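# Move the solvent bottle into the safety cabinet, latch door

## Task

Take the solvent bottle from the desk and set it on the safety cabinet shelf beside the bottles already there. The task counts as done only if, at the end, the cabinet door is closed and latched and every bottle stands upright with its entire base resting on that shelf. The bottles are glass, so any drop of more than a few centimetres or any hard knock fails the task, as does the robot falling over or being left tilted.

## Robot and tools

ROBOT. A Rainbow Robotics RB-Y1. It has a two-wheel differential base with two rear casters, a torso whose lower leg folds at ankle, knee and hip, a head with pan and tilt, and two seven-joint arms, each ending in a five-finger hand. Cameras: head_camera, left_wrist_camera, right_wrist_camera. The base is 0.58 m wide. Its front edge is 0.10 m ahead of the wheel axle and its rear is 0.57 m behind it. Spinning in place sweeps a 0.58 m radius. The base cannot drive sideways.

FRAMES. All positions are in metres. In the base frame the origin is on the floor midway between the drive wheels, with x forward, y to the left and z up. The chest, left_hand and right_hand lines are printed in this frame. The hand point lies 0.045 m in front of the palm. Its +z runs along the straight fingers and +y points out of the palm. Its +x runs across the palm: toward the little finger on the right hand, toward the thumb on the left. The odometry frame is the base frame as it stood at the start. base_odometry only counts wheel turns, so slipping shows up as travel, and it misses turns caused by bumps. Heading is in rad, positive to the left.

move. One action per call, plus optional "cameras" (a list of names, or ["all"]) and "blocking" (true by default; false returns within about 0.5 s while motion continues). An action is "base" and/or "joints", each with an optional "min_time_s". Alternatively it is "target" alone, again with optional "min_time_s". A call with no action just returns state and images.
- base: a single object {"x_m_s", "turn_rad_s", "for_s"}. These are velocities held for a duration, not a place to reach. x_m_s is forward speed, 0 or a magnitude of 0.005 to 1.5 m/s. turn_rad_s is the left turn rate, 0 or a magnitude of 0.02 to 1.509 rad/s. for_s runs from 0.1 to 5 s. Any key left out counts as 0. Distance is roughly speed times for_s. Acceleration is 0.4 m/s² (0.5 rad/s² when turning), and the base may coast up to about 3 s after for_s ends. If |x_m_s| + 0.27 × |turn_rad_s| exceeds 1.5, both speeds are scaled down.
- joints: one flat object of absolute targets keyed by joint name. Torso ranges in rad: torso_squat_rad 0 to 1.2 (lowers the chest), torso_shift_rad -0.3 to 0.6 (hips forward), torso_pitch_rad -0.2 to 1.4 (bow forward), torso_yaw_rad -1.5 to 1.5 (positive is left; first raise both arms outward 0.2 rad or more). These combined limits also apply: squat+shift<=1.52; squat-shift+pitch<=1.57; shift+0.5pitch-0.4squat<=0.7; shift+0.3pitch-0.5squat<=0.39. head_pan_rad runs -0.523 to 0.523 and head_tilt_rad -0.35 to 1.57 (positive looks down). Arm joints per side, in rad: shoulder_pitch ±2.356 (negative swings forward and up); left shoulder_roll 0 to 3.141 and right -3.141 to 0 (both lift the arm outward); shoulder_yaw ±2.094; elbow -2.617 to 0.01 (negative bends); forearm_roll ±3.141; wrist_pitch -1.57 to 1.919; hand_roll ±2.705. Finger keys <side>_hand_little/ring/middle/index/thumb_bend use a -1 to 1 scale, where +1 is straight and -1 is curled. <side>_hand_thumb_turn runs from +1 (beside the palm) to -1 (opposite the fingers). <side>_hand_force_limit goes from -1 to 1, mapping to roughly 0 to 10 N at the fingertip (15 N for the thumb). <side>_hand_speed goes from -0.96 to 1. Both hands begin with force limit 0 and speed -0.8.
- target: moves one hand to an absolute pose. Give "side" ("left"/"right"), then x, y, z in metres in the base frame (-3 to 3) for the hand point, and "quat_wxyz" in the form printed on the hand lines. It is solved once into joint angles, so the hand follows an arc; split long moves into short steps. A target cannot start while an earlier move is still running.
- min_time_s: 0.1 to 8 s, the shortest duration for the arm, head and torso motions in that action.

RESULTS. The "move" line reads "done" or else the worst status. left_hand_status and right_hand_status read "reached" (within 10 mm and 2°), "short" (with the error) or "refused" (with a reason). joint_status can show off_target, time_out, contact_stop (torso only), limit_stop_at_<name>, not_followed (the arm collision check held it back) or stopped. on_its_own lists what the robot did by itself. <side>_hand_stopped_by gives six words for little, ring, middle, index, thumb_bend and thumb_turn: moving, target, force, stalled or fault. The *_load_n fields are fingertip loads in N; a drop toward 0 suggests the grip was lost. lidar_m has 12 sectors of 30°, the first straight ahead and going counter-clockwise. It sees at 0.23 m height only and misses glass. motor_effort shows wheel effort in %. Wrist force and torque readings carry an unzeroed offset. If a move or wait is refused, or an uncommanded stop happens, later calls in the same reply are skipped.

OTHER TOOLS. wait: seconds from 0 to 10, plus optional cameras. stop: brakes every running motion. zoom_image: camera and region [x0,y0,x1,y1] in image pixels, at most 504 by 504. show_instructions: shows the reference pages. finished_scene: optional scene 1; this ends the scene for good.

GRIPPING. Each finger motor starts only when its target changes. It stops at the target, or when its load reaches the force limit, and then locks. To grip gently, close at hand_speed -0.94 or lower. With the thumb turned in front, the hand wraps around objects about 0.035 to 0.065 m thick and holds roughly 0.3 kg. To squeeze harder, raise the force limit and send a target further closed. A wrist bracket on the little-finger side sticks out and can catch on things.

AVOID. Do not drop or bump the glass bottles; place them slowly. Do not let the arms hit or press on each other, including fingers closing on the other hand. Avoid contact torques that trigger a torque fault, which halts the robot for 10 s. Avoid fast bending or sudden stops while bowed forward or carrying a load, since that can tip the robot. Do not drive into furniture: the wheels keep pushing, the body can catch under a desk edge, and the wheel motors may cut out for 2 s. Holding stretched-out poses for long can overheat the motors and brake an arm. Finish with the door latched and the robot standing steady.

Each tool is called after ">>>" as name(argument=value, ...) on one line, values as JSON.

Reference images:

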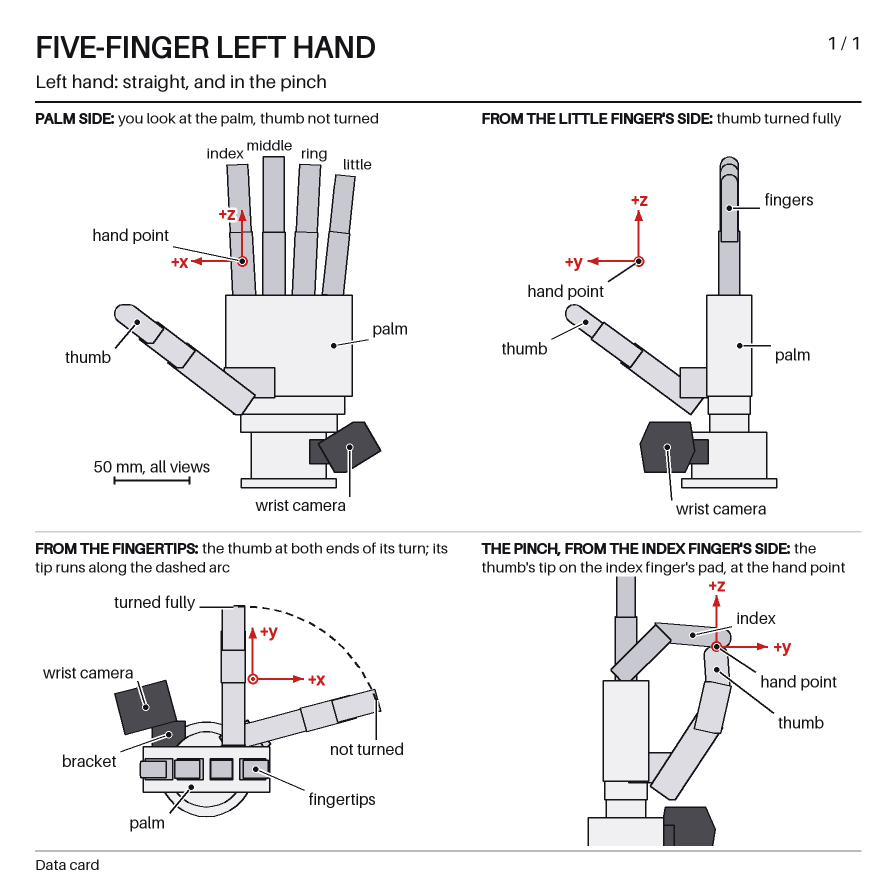

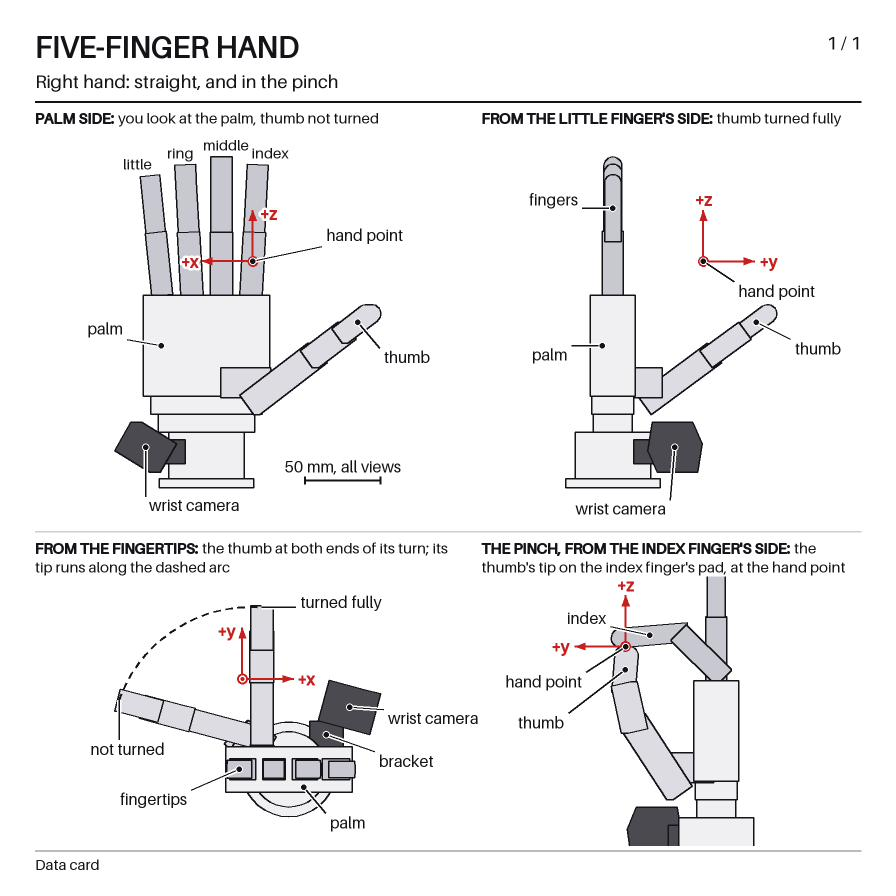

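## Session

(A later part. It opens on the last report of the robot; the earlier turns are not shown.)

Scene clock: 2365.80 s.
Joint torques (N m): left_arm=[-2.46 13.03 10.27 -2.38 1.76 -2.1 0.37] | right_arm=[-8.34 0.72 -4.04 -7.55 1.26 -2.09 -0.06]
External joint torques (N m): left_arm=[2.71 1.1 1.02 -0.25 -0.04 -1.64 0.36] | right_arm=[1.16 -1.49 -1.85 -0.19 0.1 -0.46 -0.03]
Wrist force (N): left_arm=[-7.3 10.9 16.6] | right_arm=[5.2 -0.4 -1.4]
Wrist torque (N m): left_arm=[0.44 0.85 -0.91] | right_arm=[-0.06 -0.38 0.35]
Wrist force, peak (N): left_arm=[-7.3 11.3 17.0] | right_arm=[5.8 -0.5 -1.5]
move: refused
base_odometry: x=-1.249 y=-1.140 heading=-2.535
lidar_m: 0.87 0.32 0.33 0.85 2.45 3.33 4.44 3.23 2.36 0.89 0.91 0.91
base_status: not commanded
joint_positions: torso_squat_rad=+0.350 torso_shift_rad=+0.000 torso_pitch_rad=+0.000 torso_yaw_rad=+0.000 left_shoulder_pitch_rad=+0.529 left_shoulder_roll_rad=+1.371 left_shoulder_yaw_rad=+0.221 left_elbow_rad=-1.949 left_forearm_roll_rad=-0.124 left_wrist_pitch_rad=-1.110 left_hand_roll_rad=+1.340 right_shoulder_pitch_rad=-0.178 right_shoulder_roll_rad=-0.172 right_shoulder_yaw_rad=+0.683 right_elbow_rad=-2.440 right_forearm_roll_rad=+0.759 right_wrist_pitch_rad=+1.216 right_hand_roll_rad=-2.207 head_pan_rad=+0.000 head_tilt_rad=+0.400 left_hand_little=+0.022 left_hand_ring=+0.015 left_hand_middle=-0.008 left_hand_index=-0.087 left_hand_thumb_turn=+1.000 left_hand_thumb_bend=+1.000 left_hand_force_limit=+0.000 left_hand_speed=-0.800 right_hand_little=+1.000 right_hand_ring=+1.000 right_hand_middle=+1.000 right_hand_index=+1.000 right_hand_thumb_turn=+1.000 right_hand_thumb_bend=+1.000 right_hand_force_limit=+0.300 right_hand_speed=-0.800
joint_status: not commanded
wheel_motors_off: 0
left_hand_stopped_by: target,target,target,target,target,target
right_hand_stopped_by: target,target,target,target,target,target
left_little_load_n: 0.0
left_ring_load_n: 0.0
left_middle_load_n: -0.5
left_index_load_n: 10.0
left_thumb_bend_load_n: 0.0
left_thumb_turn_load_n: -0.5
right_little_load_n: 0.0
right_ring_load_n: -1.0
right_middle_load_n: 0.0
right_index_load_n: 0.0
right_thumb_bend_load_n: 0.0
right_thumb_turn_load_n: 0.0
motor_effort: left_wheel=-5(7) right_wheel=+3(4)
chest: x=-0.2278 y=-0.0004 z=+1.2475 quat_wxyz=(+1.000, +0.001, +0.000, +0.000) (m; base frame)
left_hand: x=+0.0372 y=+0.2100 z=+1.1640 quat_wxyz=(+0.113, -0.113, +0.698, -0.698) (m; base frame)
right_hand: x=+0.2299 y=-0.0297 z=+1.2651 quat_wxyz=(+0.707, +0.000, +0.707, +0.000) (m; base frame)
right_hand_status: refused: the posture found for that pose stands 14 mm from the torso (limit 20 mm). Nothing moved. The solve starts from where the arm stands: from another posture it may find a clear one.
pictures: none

>>> move(target={"side": "right", "x": 0.222, "y": -0.07, "z": 1.25, "quat_wxyz": [0.7071, 0, 0.7071, 0]}, min_time_s=1.2, cameras=["head_camera"])

>>> move(target={"side": "right", "x": 0.22, "y": -0.13, "z": 1.25, "quat_wxyz": [0.7071, 0, 0.7071, 0]}, min_time_s=1.2, cameras=["head_camera"])

>>> move(target={"side": "right", "x": 0.22, "y": -0.2, "z": 1.25, "quat_wxyz": [0.7071, 0, 0.7071, 0]}, min_time_s=1.2)

>>> move(target={"side": "right", "x": 0.22, "y": -0.27, "z": 1.19, "quat_wxyz": [0.7071, 0, 0.7071, 0]}, min_time_s=1.2)

>>> move(target={"side": "right", "x": 0.2, "y": -0.32, "z": 1.10, "quat_wxyz": [0.7071, 0, 0.7071, 0]}, min_time_s=1.2, cameras=["head_camera","left_wrist_camera"])

Scene clock: 2383.53 s.
Joint torques (N m): left_arm=[-2.26 13.06 9.95 -1.78 1.69 -1.68 0.33] | right_arm=[-6.79 -1.18 -4.34 -8.06 1.38 -1.96 -0.58]
External joint torques (N m): left_arm=[2.91 1.12 0.7 0.35 -0.11 -1.22 0.32] | right_arm=[1.58 -1.13 -1.54 -0.33 0.16 -0.41 -0.55]
Wrist force (N): left_arm=[-4.9 11.4 16.5] | right_arm=[6.2 0.1 -2.1]
Wrist torque (N m): left_arm=[0.45 0.88 -0.89] | right_arm=[0.20 -0.42 0.26]
Wrist force, peak (N): left_arm=[-5.6 11.4 18.2] | right_arm=[-4.0 38.2 -13.0]
move: done
base_odometry: x=-1.249 y=-1.140 heading=-2.535
lidar_m: 0.87 0.32 0.33 0.84 2.44 3.33 4.44 3.23 2.36 0.89 0.90 0.91
base_status: not commanded
joint_positions: torso_squat_rad=+0.350 torso_shift_rad=+0.000 torso_pitch_rad=+0.000 torso_yaw_rad=+0.000 left_shoulder_pitch_rad=+0.529 left_shoulder_roll_rad=+1.371 left_shoulder_yaw_rad=+0.221 left_elbow_rad=-1.950 left_forearm_roll_rad=-0.124 left_wrist_pitch_rad=-1.110 left_hand_roll_rad=+1.340 right_shoulder_pitch_rad=-0.070 right_shoulder_roll_rad=-0.315 right_shoulder_yaw_rad=+0.618 right_elbow_rad=-2.518 right_forearm_roll_rad=+0.692 right_wrist_pitch_rad=+1.141 right_hand_roll_rad=-2.268 head_pan_rad=+0.000 head_tilt_rad=+0.400 left_hand_little=+0.022 left_hand_ring=+0.015 left_hand_middle=-0.008 left_hand_index=-0.087 left_hand_thumb_turn=+1.000 left_hand_thumb_bend=+1.000 left_hand_force_limit=+0.000 left_hand_speed=-0.800 right_hand_little=+1.000 right_hand_ring=+1.000 right_hand_middle=+0.795 right_hand_index=+1.000 right_hand_thumb_turn=+1.000 right_hand_thumb_bend=+1.000 right_hand_force_limit=+0.300 right_hand_speed=-0.800
joint_status: all done
wheel_motors_off: 0
left_hand_stopped_by: target,target,target,target,target,target
right_hand_stopped_by: target,target,target,target,target,target
left_little_load_n: 0.0
left_ring_load_n: 0.0
left_middle_load_n: 0.0
left_index_load_n: 10.0
left_thumb_bend_load_n: 0.0
left_thumb_turn_load_n: 0.0
right_little_load_n: 0.0
right_ring_load_n: 0.0
right_middle_load_n: 0.0
right_index_load_n: 0.0
right_thumb_bend_load_n: 0.0
right_thumb_turn_load_n: 0.0
motor_effort: left_wheel=-5(5) right_wheel=+4(5)
chest: x=-0.2280 y=-0.0002 z=+1.2475 quat_wxyz=(+1.000, +0.000, +0.000, +0.000) (m; base frame)
left_hand: x=+0.0369 y=+0.2101 z=+1.1641 quat_wxyz=(+0.113, -0.112, +0.698, -0.698) (m; base frame)
right_hand: x=+0.2216 y=-0.0693 z=+1.2504 quat_wxyz=(+0.707, +0.000, +0.707, +0.000) (m; base frame)
right_hand_status: reached (checked arc, planned for 1.2 s): 1 mm and 0.0 deg off.
pictures: head_camera
Images, in order (width x height): head_camera 896x504.

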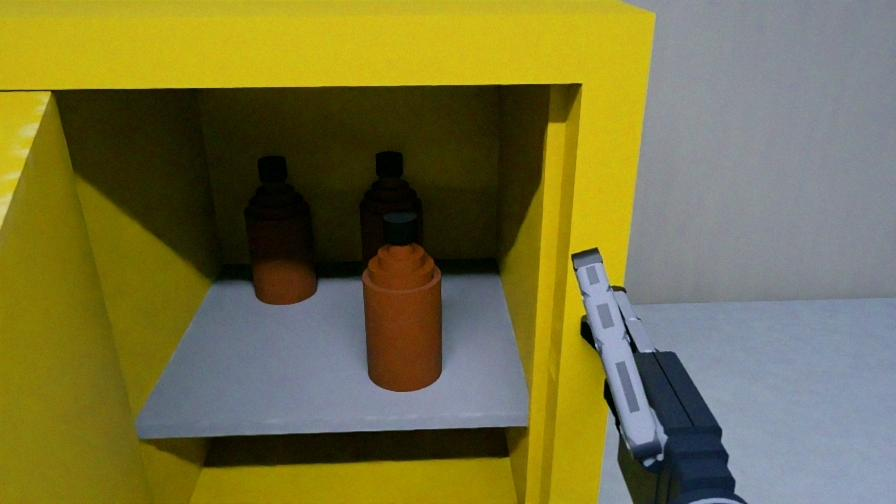

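Scene clock: 2385.07 s.
Joint torques (N m): left_arm=[-2.65 13.03 9.77 -1.76 1.7 -1.62 0.32] | right_arm=[-6.38 -5.05 -5.69 -8.22 1.53 -1.99 -0.63]
External joint torques (N m): left_arm=[2.52 1.09 0.52 0.37 -0.1 -1.16 0.32] | right_arm=[1.13 -1.52 -1.63 -0.56 0.26 -0.54 -0.61]
Wrist force (N): left_arm=[-5.6 11.7 16.4] | right_arm=[6.4 -0.3 -1.7]
Wrist torque (N m): left_arm=[0.44 0.89 -0.89] | right_arm=[0.16 -0.48 0.27]
Wrist force, peak (N): left_arm=[-5.6 12.4 16.5] | right_arm=[7.1 0.0 -1.5]
move: done
base_odometry: x=-1.249 y=-1.140 heading=-2.535
lidar_m: 0.87 0.32 0.33 0.85 2.44 3.34 4.44 3.22 2.36 0.89 0.90 0.92
base_status: not commanded
joint_positions: torso_squat_rad=+0.350 torso_shift_rad=+0.000 torso_pitch_rad=+0.000 torso_yaw_rad=+0.000 left_shoulder_pitch_rad=+0.529 left_shoulder_roll_rad=+1.371 left_shoulder_yaw_rad=+0.221 left_elbow_rad=-1.950 left_forearm_roll_rad=-0.124 left_wrist_pitch_rad=-1.110 left_hand_roll_rad=+1.340 right_shoulder_pitch_rad=+0.026 right_shoulder_roll_rad=-0.514 right_shoulder_yaw_rad=+0.433 right_elbow_rad=-2.595 right_forearm_roll_rad=+0.512 right_wrist_pitch_rad=+1.060 right_hand_roll_rad=-2.342 head_pan_rad=+0.000 head_tilt_rad=+0.400 left_hand_little=+0.022 left_hand_ring=+0.015 left_hand_middle=-0.008 left_hand_index=-0.087 left_hand_thumb_turn=+1.000 left_hand_thumb_bend=+1.000 left_hand_force_limit=+0.000 left_hand_speed=-0.800 right_hand_little=+1.000 right_hand_ring=+1.000 right_hand_middle=+0.795 right_hand_index=+1.000 right_hand_thumb_turn=+1.000 right_hand_thumb_bend=+1.000 right_hand_force_limit=+0.300 right_hand_speed=-0.800
joint_status: all done
wheel_motors_off: 0
left_hand_stopped_by: target,target,target,target,target,target
right_hand_stopped_by: target,target,target,target,target,target
left_little_load_n: 0.0
left_ring_load_n: 0.0
left_middle_load_n: 0.0
left_index_load_n: 10.0
left_thumb_bend_load_n: 0.0
left_thumb_turn_load_n: 0.0
right_little_load_n: 0.0
right_ring_load_n: 0.0
right_middle_load_n: 0.0
right_index_load_n: 0.0
right_thumb_bend_load_n: 0.0
right_thumb_turn_load_n: 0.0
motor_effort: left_wheel=-3(5) right_wheel=+4(5)
chest: x=-0.2280 y=-0.0002 z=+1.2475 quat_wxyz=(+1.000, +0.000, +0.000, +0.000) (m; base frame)
left_hand: x=+0.0369 y=+0.2101 z=+1.1641 quat_wxyz=(+0.113, -0.112, +0.698, -0.698) (m; base frame)
right_hand: x=+0.2197 y=-0.1295 z=+1.2506 quat_wxyz=(+0.707, +0.002, +0.707, -0.002) (m; base frame)
right_hand_status: reached (checked arc, planned for 1.2 s): 1 mm and 0.3 deg off.
pictures: head_camera
Images, in order (width x height): head_camera 896x504.

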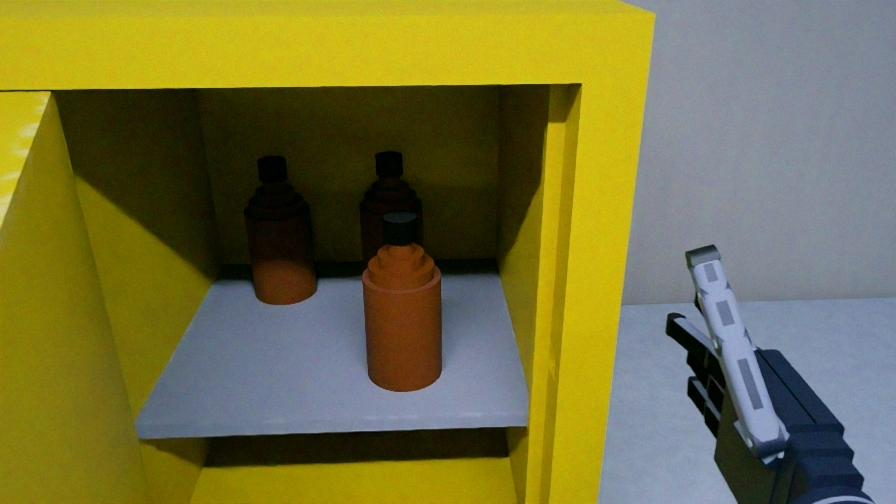

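Scene clock: 2386.60 s.
Joint torques (N m): left_arm=[-2.39 12.95 9.96 -1.66 1.74 -1.72 0.33] | right_arm=[-4.69 -7.65 -7.49 -6.68 1.35 -1.66 -0.48]
External joint torques (N m): left_arm=[2.78 1.01 0.71 0.47 -0.06 -1.26 0.32] | right_arm=[1.55 -0.31 -1.56 0.41 0.08 -0.45 -0.46]
Wrist force (N): left_arm=[-5.5 12.3 16.6] | right_arm=[6.0 0.0 -1.3]
Wrist torque (N m): left_arm=[0.47 0.83 -0.88] | right_arm=[0.14 -0.41 0.24]
Wrist force, peak (N): left_arm=[-6.2 12.6 16.4] | right_arm=[6.9 0.2 -2.0]
move: done
base_odometry: x=-1.249 y=-1.140 heading=-2.535
lidar_m: 0.87 0.32 0.33 0.85 2.44 3.33 4.45 3.24 2.35 0.90 0.90 0.92
base_status: not commanded
joint_positions: torso_squat_rad=+0.350 torso_shift_rad=+0.000 torso_pitch_rad=+0.000 torso_yaw_rad=+0.000 left_shoulder_pitch_rad=+0.529 left_shoulder_roll_rad=+1.371 left_shoulder_yaw_rad=+0.221 left_elbow_rad=-1.950 left_forearm_roll_rad=-0.124 left_wrist_pitch_rad=-1.110 left_hand_roll_rad=+1.340 right_shoulder_pitch_rad=+0.186 right_shoulder_roll_rad=-0.759 right_shoulder_yaw_rad=+0.168 right_elbow_rad=-2.587 right_forearm_roll_rad=+0.316 right_wrist_pitch_rad=+0.866 right_hand_roll_rad=-2.503 head_pan_rad=+0.000 head_tilt_rad=+0.400 left_hand_little=+0.022 left_hand_ring=+0.015 left_hand_middle=-0.008 left_hand_index=-0.087 left_hand_thumb_turn=+1.000 left_hand_thumb_bend=+1.000 left_hand_force_limit=+0.000 left_hand_speed=-0.800 right_hand_little=+1.000 right_hand_ring=+1.000 right_hand_middle=+0.795 right_hand_index=+1.000 right_hand_thumb_turn=+1.000 right_hand_thumb_bend=+1.000 right_hand_force_limit=+0.300 right_hand_speed=-0.800
joint_status: all done
wheel_motors_off: 0
left_hand_stopped_by: target,target,target,target,target,target
right_hand_stopped_by: target,target,target,target,target,target
left_little_load_n: 0.0
left_ring_load_n: 0.0
left_middle_load_n: 0.0
left_index_load_n: 10.0
left_thumb_bend_load_n: 0.0
left_thumb_turn_load_n: -0.5
right_little_load_n: 0.0
right_ring_load_n: 0.0
right_middle_load_n: 0.0
right_index_load_n: 0.0
right_thumb_bend_load_n: 0.0
right_thumb_turn_load_n: 0.0
motor_effort: left_wheel=-4(6) right_wheel=+4(5)
chest: x=-0.2280 y=-0.0002 z=+1.2475 quat_wxyz=(+1.000, +0.000, +0.000, +0.000) (m; base frame)
left_hand: x=+0.0369 y=+0.2101 z=+1.1641 quat_wxyz=(+0.113, -0.112, +0.698, -0.698) (m; base frame)
right_hand: x=+0.2199 y=-0.1998 z=+1.2501 quat_wxyz=(+0.707, +0.000, +0.707, +0.000) (m; base frame)
right_hand_status: reached (checked arc, planned for 1.2 s): 0 mm and 0.0 deg off.
pictures: none

Scene clock: 2388.13 s.
Joint torques (N m): left_arm=[-2.7 13.17 9.99 -1.58 1.8 -1.67 0.32] | right_arm=[-3.88 -6.92 -8.27 -7.35 1.17 -1.32 -0.47]
External joint torques (N m): left_arm=[2.47 1.24 0.74 0.55 0.01 -1.21 0.32] | right_arm=[0.47 1.65 -1.43 0.4 0.4 -0.38 -0.45]
Wrist force (N): left_arm=[-6.3 12.7 16.2] | right_arm=[6.6 0.1 -1.7]
Wrist torque (N m): left_arm=[0.50 0.87 -0.89] | right_arm=[0.16 -0.50 0.25]
Wrist force, peak (N): left_arm=[-6.6 12.8 16.6] | right_arm=[6.9 0.3 -1.6]
move: done
base_odometry: x=-1.249 y=-1.140 heading=-2.535
lidar_m: 0.88 0.32 0.34 0.84 2.45 3.33 4.44 3.24 2.36 0.89 0.91 0.92
base_status: not commanded
joint_positions: torso_squat_rad=+0.350 torso_shift_rad=+0.000 torso_pitch_rad=+0.000 torso_yaw_rad=+0.000 left_shoulder_pitch_rad=+0.529 left_shoulder_roll_rad=+1.371 left_shoulder_yaw_rad=+0.221 left_elbow_rad=-1.950 left_forearm_roll_rad=-0.124 left_wrist_pitch_rad=-1.110 left_hand_roll_rad=+1.340 right_shoulder_pitch_rad=+0.416 right_shoulder_roll_rad=-0.756 right_shoulder_yaw_rad=+0.004 right_elbow_rad=-2.350 right_forearm_roll_rad=+0.400 right_wrist_pitch_rad=+0.427 right_hand_roll_rad=-2.660 head_pan_rad=+0.000 head_tilt_rad=+0.400 left_hand_little=+0.022 left_hand_ring=+0.015 left_hand_middle=-0.008 left_hand_index=-0.087 left_hand_thumb_turn=+1.000 left_hand_thumb_bend=+1.000 left_hand_force_limit=+0.000 left_hand_speed=-0.800 right_hand_little=+1.000 right_hand_ring=+1.000 right_hand_middle=+0.795 right_hand_index=+1.000 right_hand_thumb_turn=+1.000 right_hand_thumb_bend=+1.000 right_hand_force_limit=+0.300 right_hand_speed=-0.800
joint_status: all done
wheel_motors_off: 0
left_hand_stopped_by: target,target,target,target,target,target
right_hand_stopped_by: target,target,target,target,target,target
left_little_load_n: 0.0
left_ring_load_n: 0.0
left_middle_load_n: 0.0
left_index_load_n: 10.0
left_thumb_bend_load_n: 0.0
left_thumb_turn_load_n: -0.5
right_little_load_n: 0.0
right_ring_load_n: 0.0
right_middle_load_n: 0.0
right_index_load_n: 0.0
right_thumb_bend_load_n: 0.0
right_thumb_turn_load_n: 0.0
motor_effort: left_wheel=-5(6) right_wheel=+4(5)
chest: x=-0.2280 y=-0.0002 z=+1.2475 quat_wxyz=(+1.000, +0.000, +0.000, +0.000) (m; base frame)
left_hand: x=+0.0370 y=+0.2101 z=+1.1641 quat_wxyz=(+0.113, -0.112, +0.698, -0.698) (m; base frame)
right_hand: x=+0.2197 y=-0.2696 z=+1.1896 quat_wxyz=(+0.706, +0.000, +0.709, +0.000) (m; base frame)
right_hand_status: reached (checked arc, planned for 1.2 s): 1 mm and 0.3 deg off.
pictures: none

Scene clock: 2389.67 s.
Joint torques (N m): left_arm=[-2.55 13.35 10.07 -1.61 1.86 -1.88 0.43] | right_arm=[-1.39 -7.38 -7.58 -8.54 0.22 -1.35 -0.51]
External joint torques (N m): left_arm=[2.62 1.41 0.82 0.52 0.06 -1.42 0.43] | right_arm=[1.34 0.68 -1.72 0.2 0.32 -0.43 -0.49]
Wrist force (N): left_arm=[-5.9 12.7 16.2] | right_arm=[6.6 0.1 -1.9]
Wrist torque (N m): left_arm=[0.52 0.84 -0.89] | right_arm=[0.27 -0.50 0.25]
Wrist force, peak (N): left_arm=[-6.9 13.0 16.6] | right_arm=[7.0 -0.1 -1.7]
move: done
base_odometry: x=-1.249 y=-1.140 heading=-2.535
lidar_m: 0.87 0.33 0.33 0.84 2.44 3.34 4.44 3.24 2.36 0.89 0.89 0.92
base_status: not commanded
joint_positions: torso_squat_rad=+0.350 torso_shift_rad=+0.000 torso_pitch_rad=+0.000 torso_yaw_rad=+0.000 left_shoulder_pitch_rad=+0.529 left_shoulder_roll_rad=+1.371 left_shoulder_yaw_rad=+0.221 left_elbow_rad=-1.950 left_forearm_roll_rad=-0.124 left_wrist_pitch_rad=-1.110 left_hand_roll_rad=+1.340 right_shoulder_pitch_rad=+0.495 right_shoulder_roll_rad=-0.499 right_shoulder_yaw_rad=-0.120 right_elbow_rad=-2.004 right_forearm_roll_rad=+0.567 right_wrist_pitch_rad=-0.066 right_hand_roll_rad=-2.674 head_pan_rad=+0.000 head_tilt_rad=+0.400 left_hand_little=+0.022 left_hand_ring=+0.015 left_hand_middle=-0.008 left_hand_index=-0.087 left_hand_thumb_turn=+1.000 left_hand_thumb_bend=+1.000 left_hand_force_limit=+0.000 left_hand_speed=-0.800 right_hand_little=+1.000 right_hand_ring=+1.000 right_hand_middle=+0.795 right_hand_index=+1.000 right_hand_thumb_turn=+1.000 right_hand_thumb_bend=+1.000 right_hand_force_limit=+0.300 right_hand_speed=-0.800
joint_status: all done
wheel_motors_off: 0
left_hand_stopped_by: target,target,target,target,target,target
right_hand_stopped_by: target,target,target,target,target,target
left_little_load_n: 0.0
left_ring_load_n: 0.0
left_middle_load_n: 0.0
left_index_load_n: 9.5
left_thumb_bend_load_n: 0.0
left_thumb_turn_load_n: 0.0
right_little_load_n: 0.0
right_ring_load_n: 0.0
right_middle_load_n: 0.0
right_index_load_n: 0.0
right_thumb_bend_load_n: 0.0
right_thumb_turn_load_n: 0.0
motor_effort: left_wheel=-3(6) right_wheel=+4(5)
chest: x=-0.2280 y=-0.0002 z=+1.2475 quat_wxyz=(+1.000, +0.000, +0.000, +0.000) (m; base frame)
left_hand: x=+0.0370 y=+0.2101 z=+1.1641 quat_wxyz=(+0.113, -0.112, +0.698, -0.698) (m; base frame)
right_hand: x=+0.2000 y=-0.3198 z=+1.1000 quat_wxyz=(+0.707, +0.000, +0.707, +0.000) (m; base frame)
right_hand_status: reached (checked arc, planned for 1.2 s): 0 mm and 0.0 deg off.
pictures: head_camera, left_wrist_camera
Images, in order (width x height): head_camera 896x504, left_wrist_camera 504x504.

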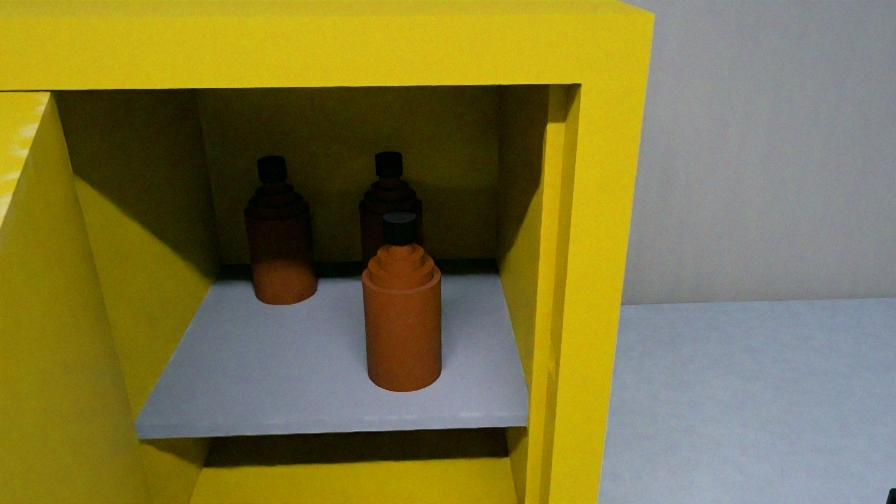

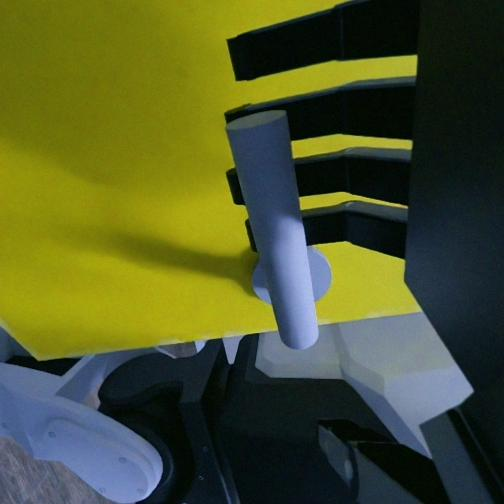

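>>> move(target={"side": "left", "x": 0.067, "y": 0.21, "z": 1.164, "quat_wxyz": [0.113, -0.113, 0.698, -0.698]}, min_time_s=1.5, cameras=["left_wrist_camera"])

>>> move(base={"x_m_s": -0.03, "for_s": 1.0}, cameras=["head_camera","left_wrist_camera"])

Scene clock: 2430.03 s.
Joint torques (N m): left_arm=[-6.54 16.84 8.1 2.96 0.74 0.65 0.08] | right_arm=[-1.58 -6.99 -7.45 -8.21 0.15 -1.52 -0.56]
External joint torques (N m): left_arm=[0.29 3.48 -1.53 5 -1.06 1.06 0.08] | right_arm=[1.15 1.06 -1.59 0.53 0.25 -0.61 -0.54]
Wrist force (N): left_arm=[1.2 5.4 17.3] | right_arm=[5.9 -0.1 -1.6]
Wrist torque (N m): left_arm=[0.42 0.96 -0.73] | right_arm=[0.21 -0.39 0.22]
Wrist force, peak (N): left_arm=[-6.5 13.0 16.6] | right_arm=[7.0 0.1 -1.8]
move: done
base_odometry: x=-1.249 y=-1.140 heading=-2.535
lidar_m: 0.88 0.32 0.33 0.85 2.45 3.32 4.44 3.23 2.35 0.89 0.90 0.92
base_status: not commanded
joint_positions: torso_squat_rad=+0.350 torso_shift_rad=+0.000 torso_pitch_rad=+0.000 torso_yaw_rad=+0.000 left_shoulder_pitch_rad=+0.336 left_shoulder_roll_rad=+1.393 left_shoulder_yaw_rad=+0.074 left_elbow_rad=-1.864 left_forearm_roll_rad=-0.121 left_wrist_pitch_rad=-1.093 left_hand_roll_rad=+1.360 right_shoulder_pitch_rad=+0.495 right_shoulder_roll_rad=-0.499 right_shoulder_yaw_rad=-0.120 right_elbow_rad=-2.004 right_forearm_roll_rad=+0.567 right_wrist_pitch_rad=-0.066 right_hand_roll_rad=-2.674 head_pan_rad=+0.000 head_tilt_rad=+0.400 left_hand_little=+0.022 left_hand_ring=+0.015 left_hand_middle=-0.008 left_hand_index=-0.087 left_hand_thumb_turn=+1.000 left_hand_thumb_bend=+1.000 left_hand_force_limit=+0.000 left_hand_speed=-0.800 right_hand_little=+1.000 right_hand_ring=+1.000 right_hand_middle=+0.795 right_hand_index=+1.000 right_hand_thumb_turn=+1.000 right_hand_thumb_bend=+1.000 right_hand_force_limit=+0.300 right_hand_speed=-0.800
joint_status: all done
wheel_motors_off: 0
left_hand_stopped_by: target,target,target,target,target,target
right_hand_stopped_by: target,target,target,target,target,target
left_little_load_n: 0.0
left_ring_load_n: 0.0
left_middle_load_n: 0.0
left_index_load_n: 13.0
left_thumb_bend_load_n: 0.0
left_thumb_turn_load_n: 0.0
right_little_load_n: 0.0
right_ring_load_n: 0.0
right_middle_load_n: 0.0
right_index_load_n: 0.0
right_thumb_bend_load_n: 0.0
right_thumb_turn_load_n: 0.0
motor_effort: left_wheel=-6(6) right_wheel=+4(5)
chest: x=-0.2280 y=-0.0003 z=+1.2475 quat_wxyz=(+1.000, +0.000, +0.000, +0.000) (m; base frame)
left_hand: x=+0.0665 y=+0.2094 z=+1.1644 quat_wxyz=(+0.114, -0.113, +0.698, -0.698) (m; base frame)
left_hand_status: reached (checked arc, planned for 1.5 s): 1 mm and 0.1 deg off.
right_hand: x=+0.2000 y=-0.3198 z=+1.1000 quat_wxyz=(+0.707, +0.000, +0.707, +0.000) (m; base frame)
pictures: left_wrist_camera
Images, in order (width x height): left_wrist_camera 504x504.

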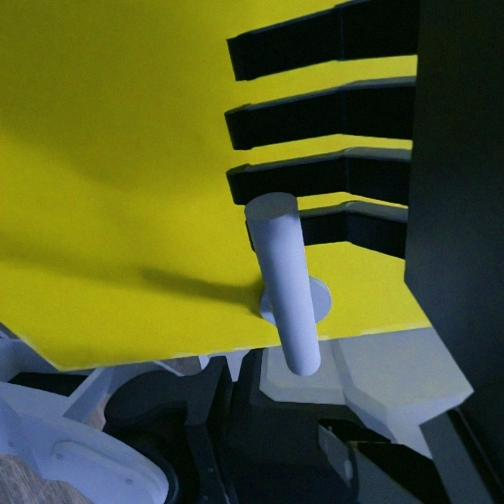

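Scene clock: 2432.03 s.
Joint torques (N m): left_arm=[-5.3 16.66 8.5 0.27 0.87 -0.69 0.11] | right_arm=[-2.11 -6.87 -7 -8.31 0.26 -1.41 -0.58]
External joint torques (N m): left_arm=[1.53 3.3 -1.14 2.31 -0.92 -0.22 0.11] | right_arm=[0.63 1.19 -1.14 0.43 0.36 -0.5 -0.56]
Wrist force (N): left_arm=[-3.2 7.8 16.2] | right_arm=[6.2 0.2 -1.7]
Wrist torque (N m): left_arm=[0.54 0.88 -0.77] | right_arm=[0.24 -0.42 0.25]
Wrist force, peak (N): left_arm=[-10.6 5.0 20.4] | right_arm=[6.6 0.2 -2.4]
move: done
base_odometry: x=-1.224 y=-1.123 heading=-2.534
lidar_m: 0.87 0.34 0.37 2.35 2.43 3.33 4.41 3.22 2.36 0.91 0.89 0.94
base_status: done (sent for 1 of 1 s)
joint_positions: torso_squat_rad=+0.350 torso_shift_rad=+0.000 torso_pitch_rad=+0.000 torso_yaw_rad=+0.000 left_shoulder_pitch_rad=+0.336 left_shoulder_roll_rad=+1.393 left_shoulder_yaw_rad=+0.074 left_elbow_rad=-1.864 left_forearm_roll_rad=-0.121 left_wrist_pitch_rad=-1.093 left_hand_roll_rad=+1.360 right_shoulder_pitch_rad=+0.495 right_shoulder_roll_rad=-0.499 right_shoulder_yaw_rad=-0.120 right_elbow_rad=-2.004 right_forearm_roll_rad=+0.567 right_wrist_pitch_rad=-0.066 right_hand_roll_rad=-2.674 head_pan_rad=+0.000 head_tilt_rad=+0.400 left_hand_little=+0.022 left_hand_ring=+0.015 left_hand_middle=-0.008 left_hand_index=-0.087 left_hand_thumb_turn=+1.000 left_hand_thumb_bend=+1.000 left_hand_force_limit=+0.000 left_hand_speed=-0.800 right_hand_little=+1.000 right_hand_ring=+1.000 right_hand_middle=+0.795 right_hand_index=+1.000 right_hand_thumb_turn=+1.000 right_hand_thumb_bend=+1.000 right_hand_force_limit=+0.300 right_hand_speed=-0.800
joint_status: not commanded
wheel_motors_off: 0
left_hand_stopped_by: target,target,target,target,target,target
right_hand_stopped_by: target,target,target,target,target,target
left_little_load_n: 0.0
left_ring_load_n: 0.0
left_middle_load_n: 0.0
left_index_load_n: 11.5
left_thumb_bend_load_n: 0.0
left_thumb_turn_load_n: -0.5
right_little_load_n: 0.0
right_ring_load_n: 0.0
right_middle_load_n: 0.0
right_index_load_n: 0.0
right_thumb_bend_load_n: 0.0
right_thumb_turn_load_n: 0.0
motor_effort: left_wheel=+0(16) right_wheel=-2(13)
chest: x=-0.2279 y=-0.0003 z=+1.2475 quat_wxyz=(+1.000, +0.000, +0.000, +0.000) (m; base frame)
left_hand: x=+0.0669 y=+0.2096 z=+1.1644 quat_wxyz=(+0.114, -0.113, +0.698, -0.697) (m; base frame)
right_hand: x=+0.2001 y=-0.3199 z=+1.0999 quat_wxyz=(+0.707, +0.000, +0.707, +0.000) (m; base frame)
pictures: head_camera, left_wrist_camera
Images, in order (width x height): head_camera 896x504, left_wrist_camera 504x504.

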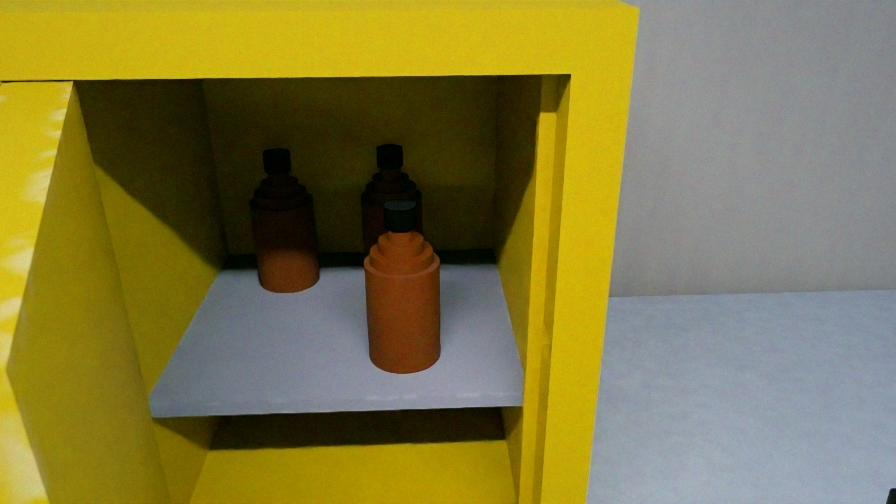

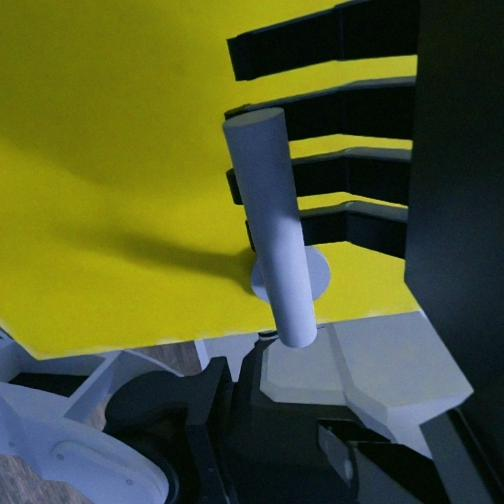

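>>> move(target={"side": "left", "x": 0.097, "y": 0.209, "z": 1.164, "quat_wxyz": [0.113, -0.113, 0.698, -0.698]}, min_time_s=1.5)

>>> move(base={"x_m_s": -0.03, "for_s": 1.0}, cameras=["left_wrist_camera"])

>>> move(target={"side": "left", "x": 0.126, "y": 0.2075, "z": 1.164, "quat_wxyz": [0.113, -0.113, 0.698, -0.698]}, min_time_s=1.5)

>>> move(base={"x_m_s": -0.03, "for_s": 1.0}, cameras=["head_camera","left_wrist_camera"])

Scene clock: 2441.93 s.
Joint torques (N m): left_arm=[-7.27 17.35 7.99 2.54 -0.05 0.35 0.21] | right_arm=[-1.31 -7.46 -7.28 -8.28 0.21 -1.24 -0.59]
External joint torques (N m): left_arm=[1.26 2.89 -1.95 4.64 -1.85 0.68 0.2] | right_arm=[1.43 0.6 -1.42 0.46 0.31 -0.32 -0.57]
Wrist force (N): left_arm=[-0.7 3.5 16.9] | right_arm=[6.4 0.2 -1.5]
Wrist torque (N m): left_arm=[0.49 0.92 -0.78] | right_arm=[0.25 -0.52 0.25]
Wrist force, peak (N): left_arm=[0.6 11.5 16.5] | right_arm=[6.7 -0.2 -1.9]
move: done
base_odometry: x=-1.224 y=-1.123 heading=-2.534
lidar_m: 0.87 0.34 0.37 2.35 2.45 3.33 4.41 3.24 2.36 0.90 0.89 0.95
base_status: not commanded
joint_positions: torso_squat_rad=+0.350 torso_shift_rad=+0.000 torso_pitch_rad=+0.000 torso_yaw_rad=+0.000 left_shoulder_pitch_rad=+0.128 left_shoulder_roll_rad=+1.375 left_shoulder_yaw_rad=-0.070 left_elbow_rad=-1.763 left_forearm_roll_rad=-0.149 left_wrist_pitch_rad=-1.093 left_hand_roll_rad=+1.402 right_shoulder_pitch_rad=+0.495 right_shoulder_roll_rad=-0.499 right_shoulder_yaw_rad=-0.120 right_elbow_rad=-2.004 right_forearm_roll_rad=+0.567 right_wrist_pitch_rad=-0.066 right_hand_roll_rad=-2.674 head_pan_rad=+0.000 head_tilt_rad=+0.400 left_hand_little=+0.022 left_hand_ring=+0.015 left_hand_middle=-0.008 left_hand_index=-0.087 left_hand_thumb_turn=+1.000 left_hand_thumb_bend=+1.000 left_hand_force_limit=+0.000 left_hand_speed=-0.800 right_hand_little=+1.000 right_hand_ring=+1.000 right_hand_middle=+0.795 right_hand_index=+1.000 right_hand_thumb_turn=+1.000 right_hand_thumb_bend=+1.000 right_hand_force_limit=+0.300 right_hand_speed=-0.800
joint_status: all done
wheel_motors_off: 0
left_hand_stopped_by: target,target,target,target,target,target
right_hand_stopped_by: target,target,target,target,target,target
left_little_load_n: 0.0
left_ring_load_n: 0.0
left_middle_load_n: 0.0
left_index_load_n: 13.0
left_thumb_bend_load_n: 0.0
left_thumb_turn_load_n: 0.0
right_little_load_n: 0.0
right_ring_load_n: 0.0
right_middle_load_n: 0.0
right_index_load_n: 0.0
right_thumb_bend_load_n: -0.5
right_thumb_turn_load_n: 0.0
motor_effort: left_wheel=+0(2) right_wheel=-2(2)
chest: x=-0.2279 y=-0.0003 z=+1.2475 quat_wxyz=(+1.000, +0.000, +0.000, +0.000) (m; base frame)
left_hand: x=+0.0966 y=+0.2083 z=+1.1645 quat_wxyz=(+0.114, -0.113, +0.698, -0.698) (m; base frame)
left_hand_status: reached (checked arc, planned for 1.5 s): 1 mm and 0.1 deg off.
right_hand: x=+0.2001 y=-0.3199 z=+1.0999 quat_wxyz=(+0.707, +0.000, +0.707, +0.000) (m; base frame)
pictures: none

Scene clock: 2443.93 s.
Joint torques (N m): left_arm=[-6.13 16.89 8.48 -0.32 0.6 -0.81 0.17] | right_arm=[-1.53 -7.27 -7.38 -8.44 0.13 -1.44 -0.62]
External joint torques (N m): left_arm=[2.39 2.43 -1.47 1.78 -1.2 -0.42 0.17] | right_arm=[1.2 0.78 -1.52 0.3 0.23 -0.53 -0.59]
Wrist force (N): left_arm=[-3.9 7.2 16.3] | right_arm=[6.7 -0.2 -1.5]
Wrist torque (N m): left_arm=[0.48 0.95 -0.81] | right_arm=[0.18 -0.55 0.25]
Wrist force, peak (N): left_arm=[-10.8 4.2 20.3] | right_arm=[6.8 0.8 -1.4]
move: done
base_odometry: x=-1.200 y=-1.105 heading=-2.533
lidar_m: 0.87 0.37 0.42 2.35 2.44 3.35 4.39 3.23 2.36 2.27 0.90 0.98
base_status: done (sent for 1 of 1 s)
joint_positions: torso_squat_rad=+0.350 torso_shift_rad=+0.000 torso_pitch_rad=+0.000 torso_yaw_rad=+0.000 left_shoulder_pitch_rad=+0.128 left_shoulder_roll_rad=+1.375 left_shoulder_yaw_rad=-0.070 left_elbow_rad=-1.763 left_forearm_roll_rad=-0.149 left_wrist_pitch_rad=-1.093 left_hand_roll_rad=+1.402 right_shoulder_pitch_rad=+0.495 right_shoulder_roll_rad=-0.499 right_shoulder_yaw_rad=-0.120 right_elbow_rad=-2.004 right_forearm_roll_rad=+0.567 right_wrist_pitch_rad=-0.066 right_hand_roll_rad=-2.674 head_pan_rad=+0.000 head_tilt_rad=+0.400 left_hand_little=+0.022 left_hand_ring=+0.015 left_hand_middle=-0.008 left_hand_index=-0.087 left_hand_thumb_turn=+1.000 left_hand_thumb_bend=+1.000 left_hand_force_limit=+0.000 left_hand_speed=-0.800 right_hand_little=+1.000 right_hand_ring=+1.000 right_hand_middle=+0.795 right_hand_index=+1.000 right_hand_thumb_turn=+1.000 right_hand_thumb_bend=+1.000 right_hand_force_limit=+0.300 right_hand_speed=-0.800
joint_status: not commanded
wheel_motors_off: 0
left_hand_stopped_by: target,target,target,target,target,target
right_hand_stopped_by: target,target,target,target,target,target
left_little_load_n: 0.0
left_ring_load_n: 0.0
left_middle_load_n: 0.0
left_index_load_n: 11.0
left_thumb_bend_load_n: 0.0
left_thumb_turn_load_n: 0.0
right_little_load_n: 0.0
right_ring_load_n: 0.0
right_middle_load_n: 0.0
right_index_load_n: 0.0
right_thumb_bend_load_n: 0.0
right_thumb_turn_load_n: 0.0
motor_effort: left_wheel=+7(13) right_wheel=-10(19)
chest: x=-0.2279 y=-0.0003 z=+1.2475 quat_wxyz=(+1.000, +0.000, +0.000, +0.000) (m; base frame)
left_hand: x=+0.0969 y=+0.2085 z=+1.1644 quat_wxyz=(+0.114, -0.113, +0.698, -0.697) (m; base frame)
right_hand: x=+0.2001 y=-0.3199 z=+1.0999 quat_wxyz=(+0.707, +0.000, +0.707, +0.000) (m; base frame)
pictures: left_wrist_camera
Images, in order (width x height): left_wrist_camera 504x504.

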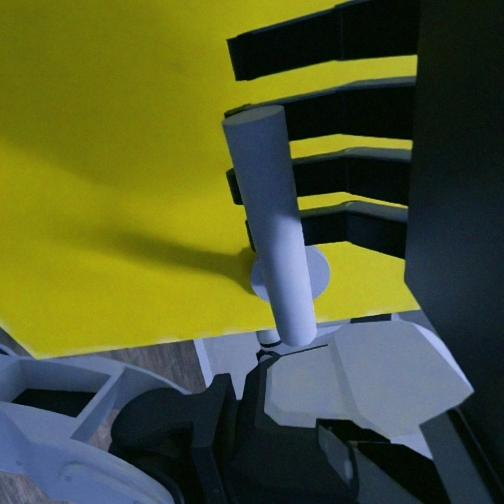

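Scene clock: 2445.77 s.
Joint torques (N m): left_arm=[-8.25 18.46 7.19 1.46 -0.37 -0.53 0.01] | right_arm=[-1.67 -7.16 -7.18 -8.46 0.18 -1.34 -0.5]
External joint torques (N m): left_arm=[1.94 3.44 -2.93 3.74 -2.2 -0.3 0.01] | right_arm=[1.06 0.9 -1.32 0.28 0.28 -0.42 -0.48]
Wrist force (N): left_arm=[-3.1 2.7 17.1] | right_arm=[6.2 0.5 -1.9]
Wrist torque (N m): left_arm=[0.47 0.88 -0.78] | right_arm=[0.32 -0.42 0.24]
Wrist force, peak (N): left_arm=[0.3 11.2 16.6] | right_arm=[6.7 -0.3 -1.6]
move: done
base_odometry: x=-1.200 y=-1.105 heading=-2.533
lidar_m: 0.87 0.37 0.41 2.35 2.45 3.34 4.38 3.23 2.36 2.27 0.90 0.98
base_status: not commanded
joint_positions: torso_squat_rad=+0.350 torso_shift_rad=+0.000 torso_pitch_rad=+0.000 torso_yaw_rad=+0.000 left_shoulder_pitch_rad=-0.059 left_shoulder_roll_rad=+1.331 left_shoulder_yaw_rad=-0.184 left_elbow_rad=-1.652 left_forearm_roll_rad=-0.197 left_wrist_pitch_rad=-1.108 left_hand_roll_rad=+1.453 right_shoulder_pitch_rad=+0.495 right_shoulder_roll_rad=-0.499 right_shoulder_yaw_rad=-0.120 right_elbow_rad=-2.004 right_forearm_roll_rad=+0.567 right_wrist_pitch_rad=-0.066 right_hand_roll_rad=-2.674 head_pan_rad=+0.000 head_tilt_rad=+0.400 left_hand_little=+0.022 left_hand_ring=+0.015 left_hand_middle=-0.008 left_hand_index=-0.087 left_hand_thumb_turn=+1.000 left_hand_thumb_bend=+1.000 left_hand_force_limit=+0.000 left_hand_speed=-0.800 right_hand_little=+1.000 right_hand_ring=+1.000 right_hand_middle=+0.795 right_hand_index=+1.000 right_hand_thumb_turn=+1.000 right_hand_thumb_bend=+1.000 right_hand_force_limit=+0.300 right_hand_speed=-0.800
joint_status: all done
wheel_motors_off: 0
left_hand_stopped_by: target,target,target,target,target,target
right_hand_stopped_by: target,target,target,target,target,target
left_little_load_n: 0.0
left_ring_load_n: 0.0
left_middle_load_n: 0.0
left_index_load_n: 13.5
left_thumb_bend_load_n: 0.0
left_thumb_turn_load_n: -0.5
right_little_load_n: 0.0
right_ring_load_n: 0.0
right_middle_load_n: 0.0
right_index_load_n: 0.0
right_thumb_bend_load_n: 0.0
right_thumb_turn_load_n: 0.0
motor_effort: left_wheel=+7(9) right_wheel=-10(10)
chest: x=-0.2279 y=-0.0003 z=+1.2475 quat_wxyz=(+1.000, +0.000, +0.000, +0.000) (m; base frame)
left_hand: x=+0.1258 y=+0.2069 z=+1.1646 quat_wxyz=(+0.114, -0.113, +0.698, -0.698) (m; base frame)
left_hand_status: reached (checked arc, planned for 1.5 s): 1 mm and 0.1 deg off.
right_hand: x=+0.2001 y=-0.3199 z=+1.0999 quat_wxyz=(+0.707, +0.000, +0.707, +0.000) (m; base frame)
pictures: none

Scene clock: 2447.67 s.
Joint torques (N m): left_arm=[-7.36 18.25 8.2 -0.35 0.86 -0.74 0.15] | right_arm=[-2.23 -6.98 -7.2 -8.59 0 -1.38 -0.47]
External joint torques (N m): left_arm=[2.83 3.23 -1.93 1.94 -0.97 -0.54 0.15] | right_arm=[0.5 1.08 -1.34 0.15 0.1 -0.46 -0.44]
Wrist force (N): left_arm=[-3.2 6.2 15.8] | right_arm=[6.0 0.0 -1.5]
Wrist torque (N m): left_arm=[0.41 0.92 -0.77] | right_arm=[0.22 -0.43 0.22]
Wrist force, peak (N): left_arm=[-10.3 4.7 20.1] | right_arm=[6.8 -0.3 -1.4]
move: done
base_odometry: x=-1.175 y=-1.088 heading=-2.532
lidar_m: 0.87 0.39 0.46 2.35 2.45 3.35 4.35 3.22 2.36 2.27 0.91 1.01
base_status: done (sent for 1 of 1 s)
joint_positions: torso_squat_rad=+0.350 torso_shift_rad=+0.000 torso_pitch_rad=+0.000 torso_yaw_rad=+0.000 left_shoulder_pitch_rad=-0.059 left_shoulder_roll_rad=+1.330 left_shoulder_yaw_rad=-0.184 left_elbow_rad=-1.652 left_forearm_roll_rad=-0.197 left_wrist_pitch_rad=-1.108 left_hand_roll_rad=+1.453 right_shoulder_pitch_rad=+0.495 right_shoulder_roll_rad=-0.499 right_shoulder_yaw_rad=-0.120 right_elbow_rad=-2.004 right_forearm_roll_rad=+0.567 right_wrist_pitch_rad=-0.066 right_hand_roll_rad=-2.674 head_pan_rad=+0.000 head_tilt_rad=+0.400 left_hand_little=+0.022 left_hand_ring=+0.015 left_hand_middle=-0.008 left_hand_index=-0.087 left_hand_thumb_turn=+1.000 left_hand_thumb_bend=+1.000 left_hand_force_limit=+0.000 left_hand_speed=-0.800 right_hand_little=+1.000 right_hand_ring=+1.000 right_hand_middle=+0.795 right_hand_index=+1.000 right_hand_thumb_turn=+1.000 right_hand_thumb_bend=+1.000 right_hand_force_limit=+0.300 right_hand_speed=-0.800
joint_status: not commanded
wheel_motors_off: 0
left_hand_stopped_by: target,target,target,target,target,target
right_hand_stopped_by: target,target,target,target,target,target
left_little_load_n: 0.0
left_ring_load_n: 0.0
left_middle_load_n: 0.0
left_index_load_n: 10.5
left_thumb_bend_load_n: 0.0
left_thumb_turn_load_n: 0.0
right_little_load_n: 0.0
right_ring_load_n: 0.0
right_middle_load_n: 0.0
right_index_load_n: -0.5
right_thumb_bend_load_n: 0.0
right_thumb_turn_load_n: 0.0
motor_effort: left_wheel=+10(16) right_wheel=-13(24)
chest: x=-0.2279 y=-0.0003 z=+1.2475 quat_wxyz=(+1.000, +0.000, +0.000, +0.000) (m; base frame)
left_hand: x=+0.1260 y=+0.2070 z=+1.1645 quat_wxyz=(+0.114, -0.113, +0.698, -0.698) (m; base frame)
right_hand: x=+0.2000 y=-0.3200 z=+1.0999 quat_wxyz=(+0.707, +0.000, +0.707, +0.000) (m; base frame)
pictures: head_camera, left_wrist_camera
Images, in order (width x height): head_camera 896x504, left_wrist_camera 504x504.

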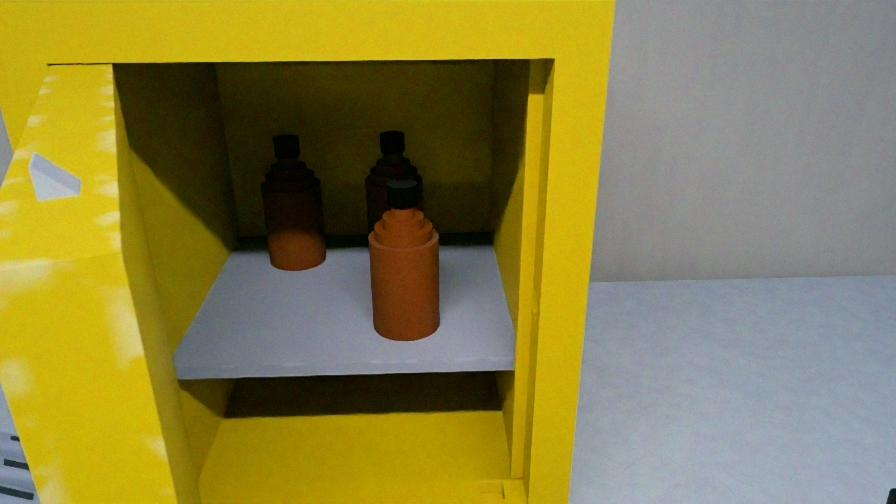

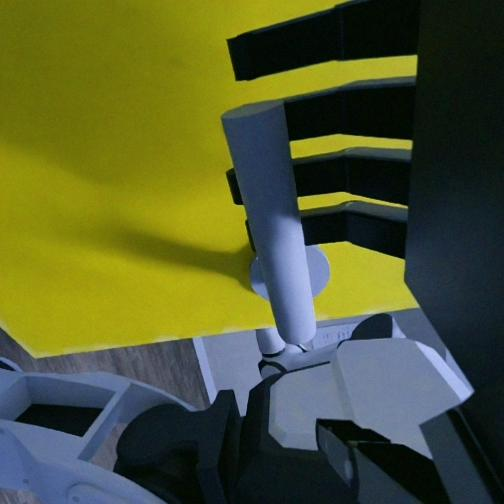

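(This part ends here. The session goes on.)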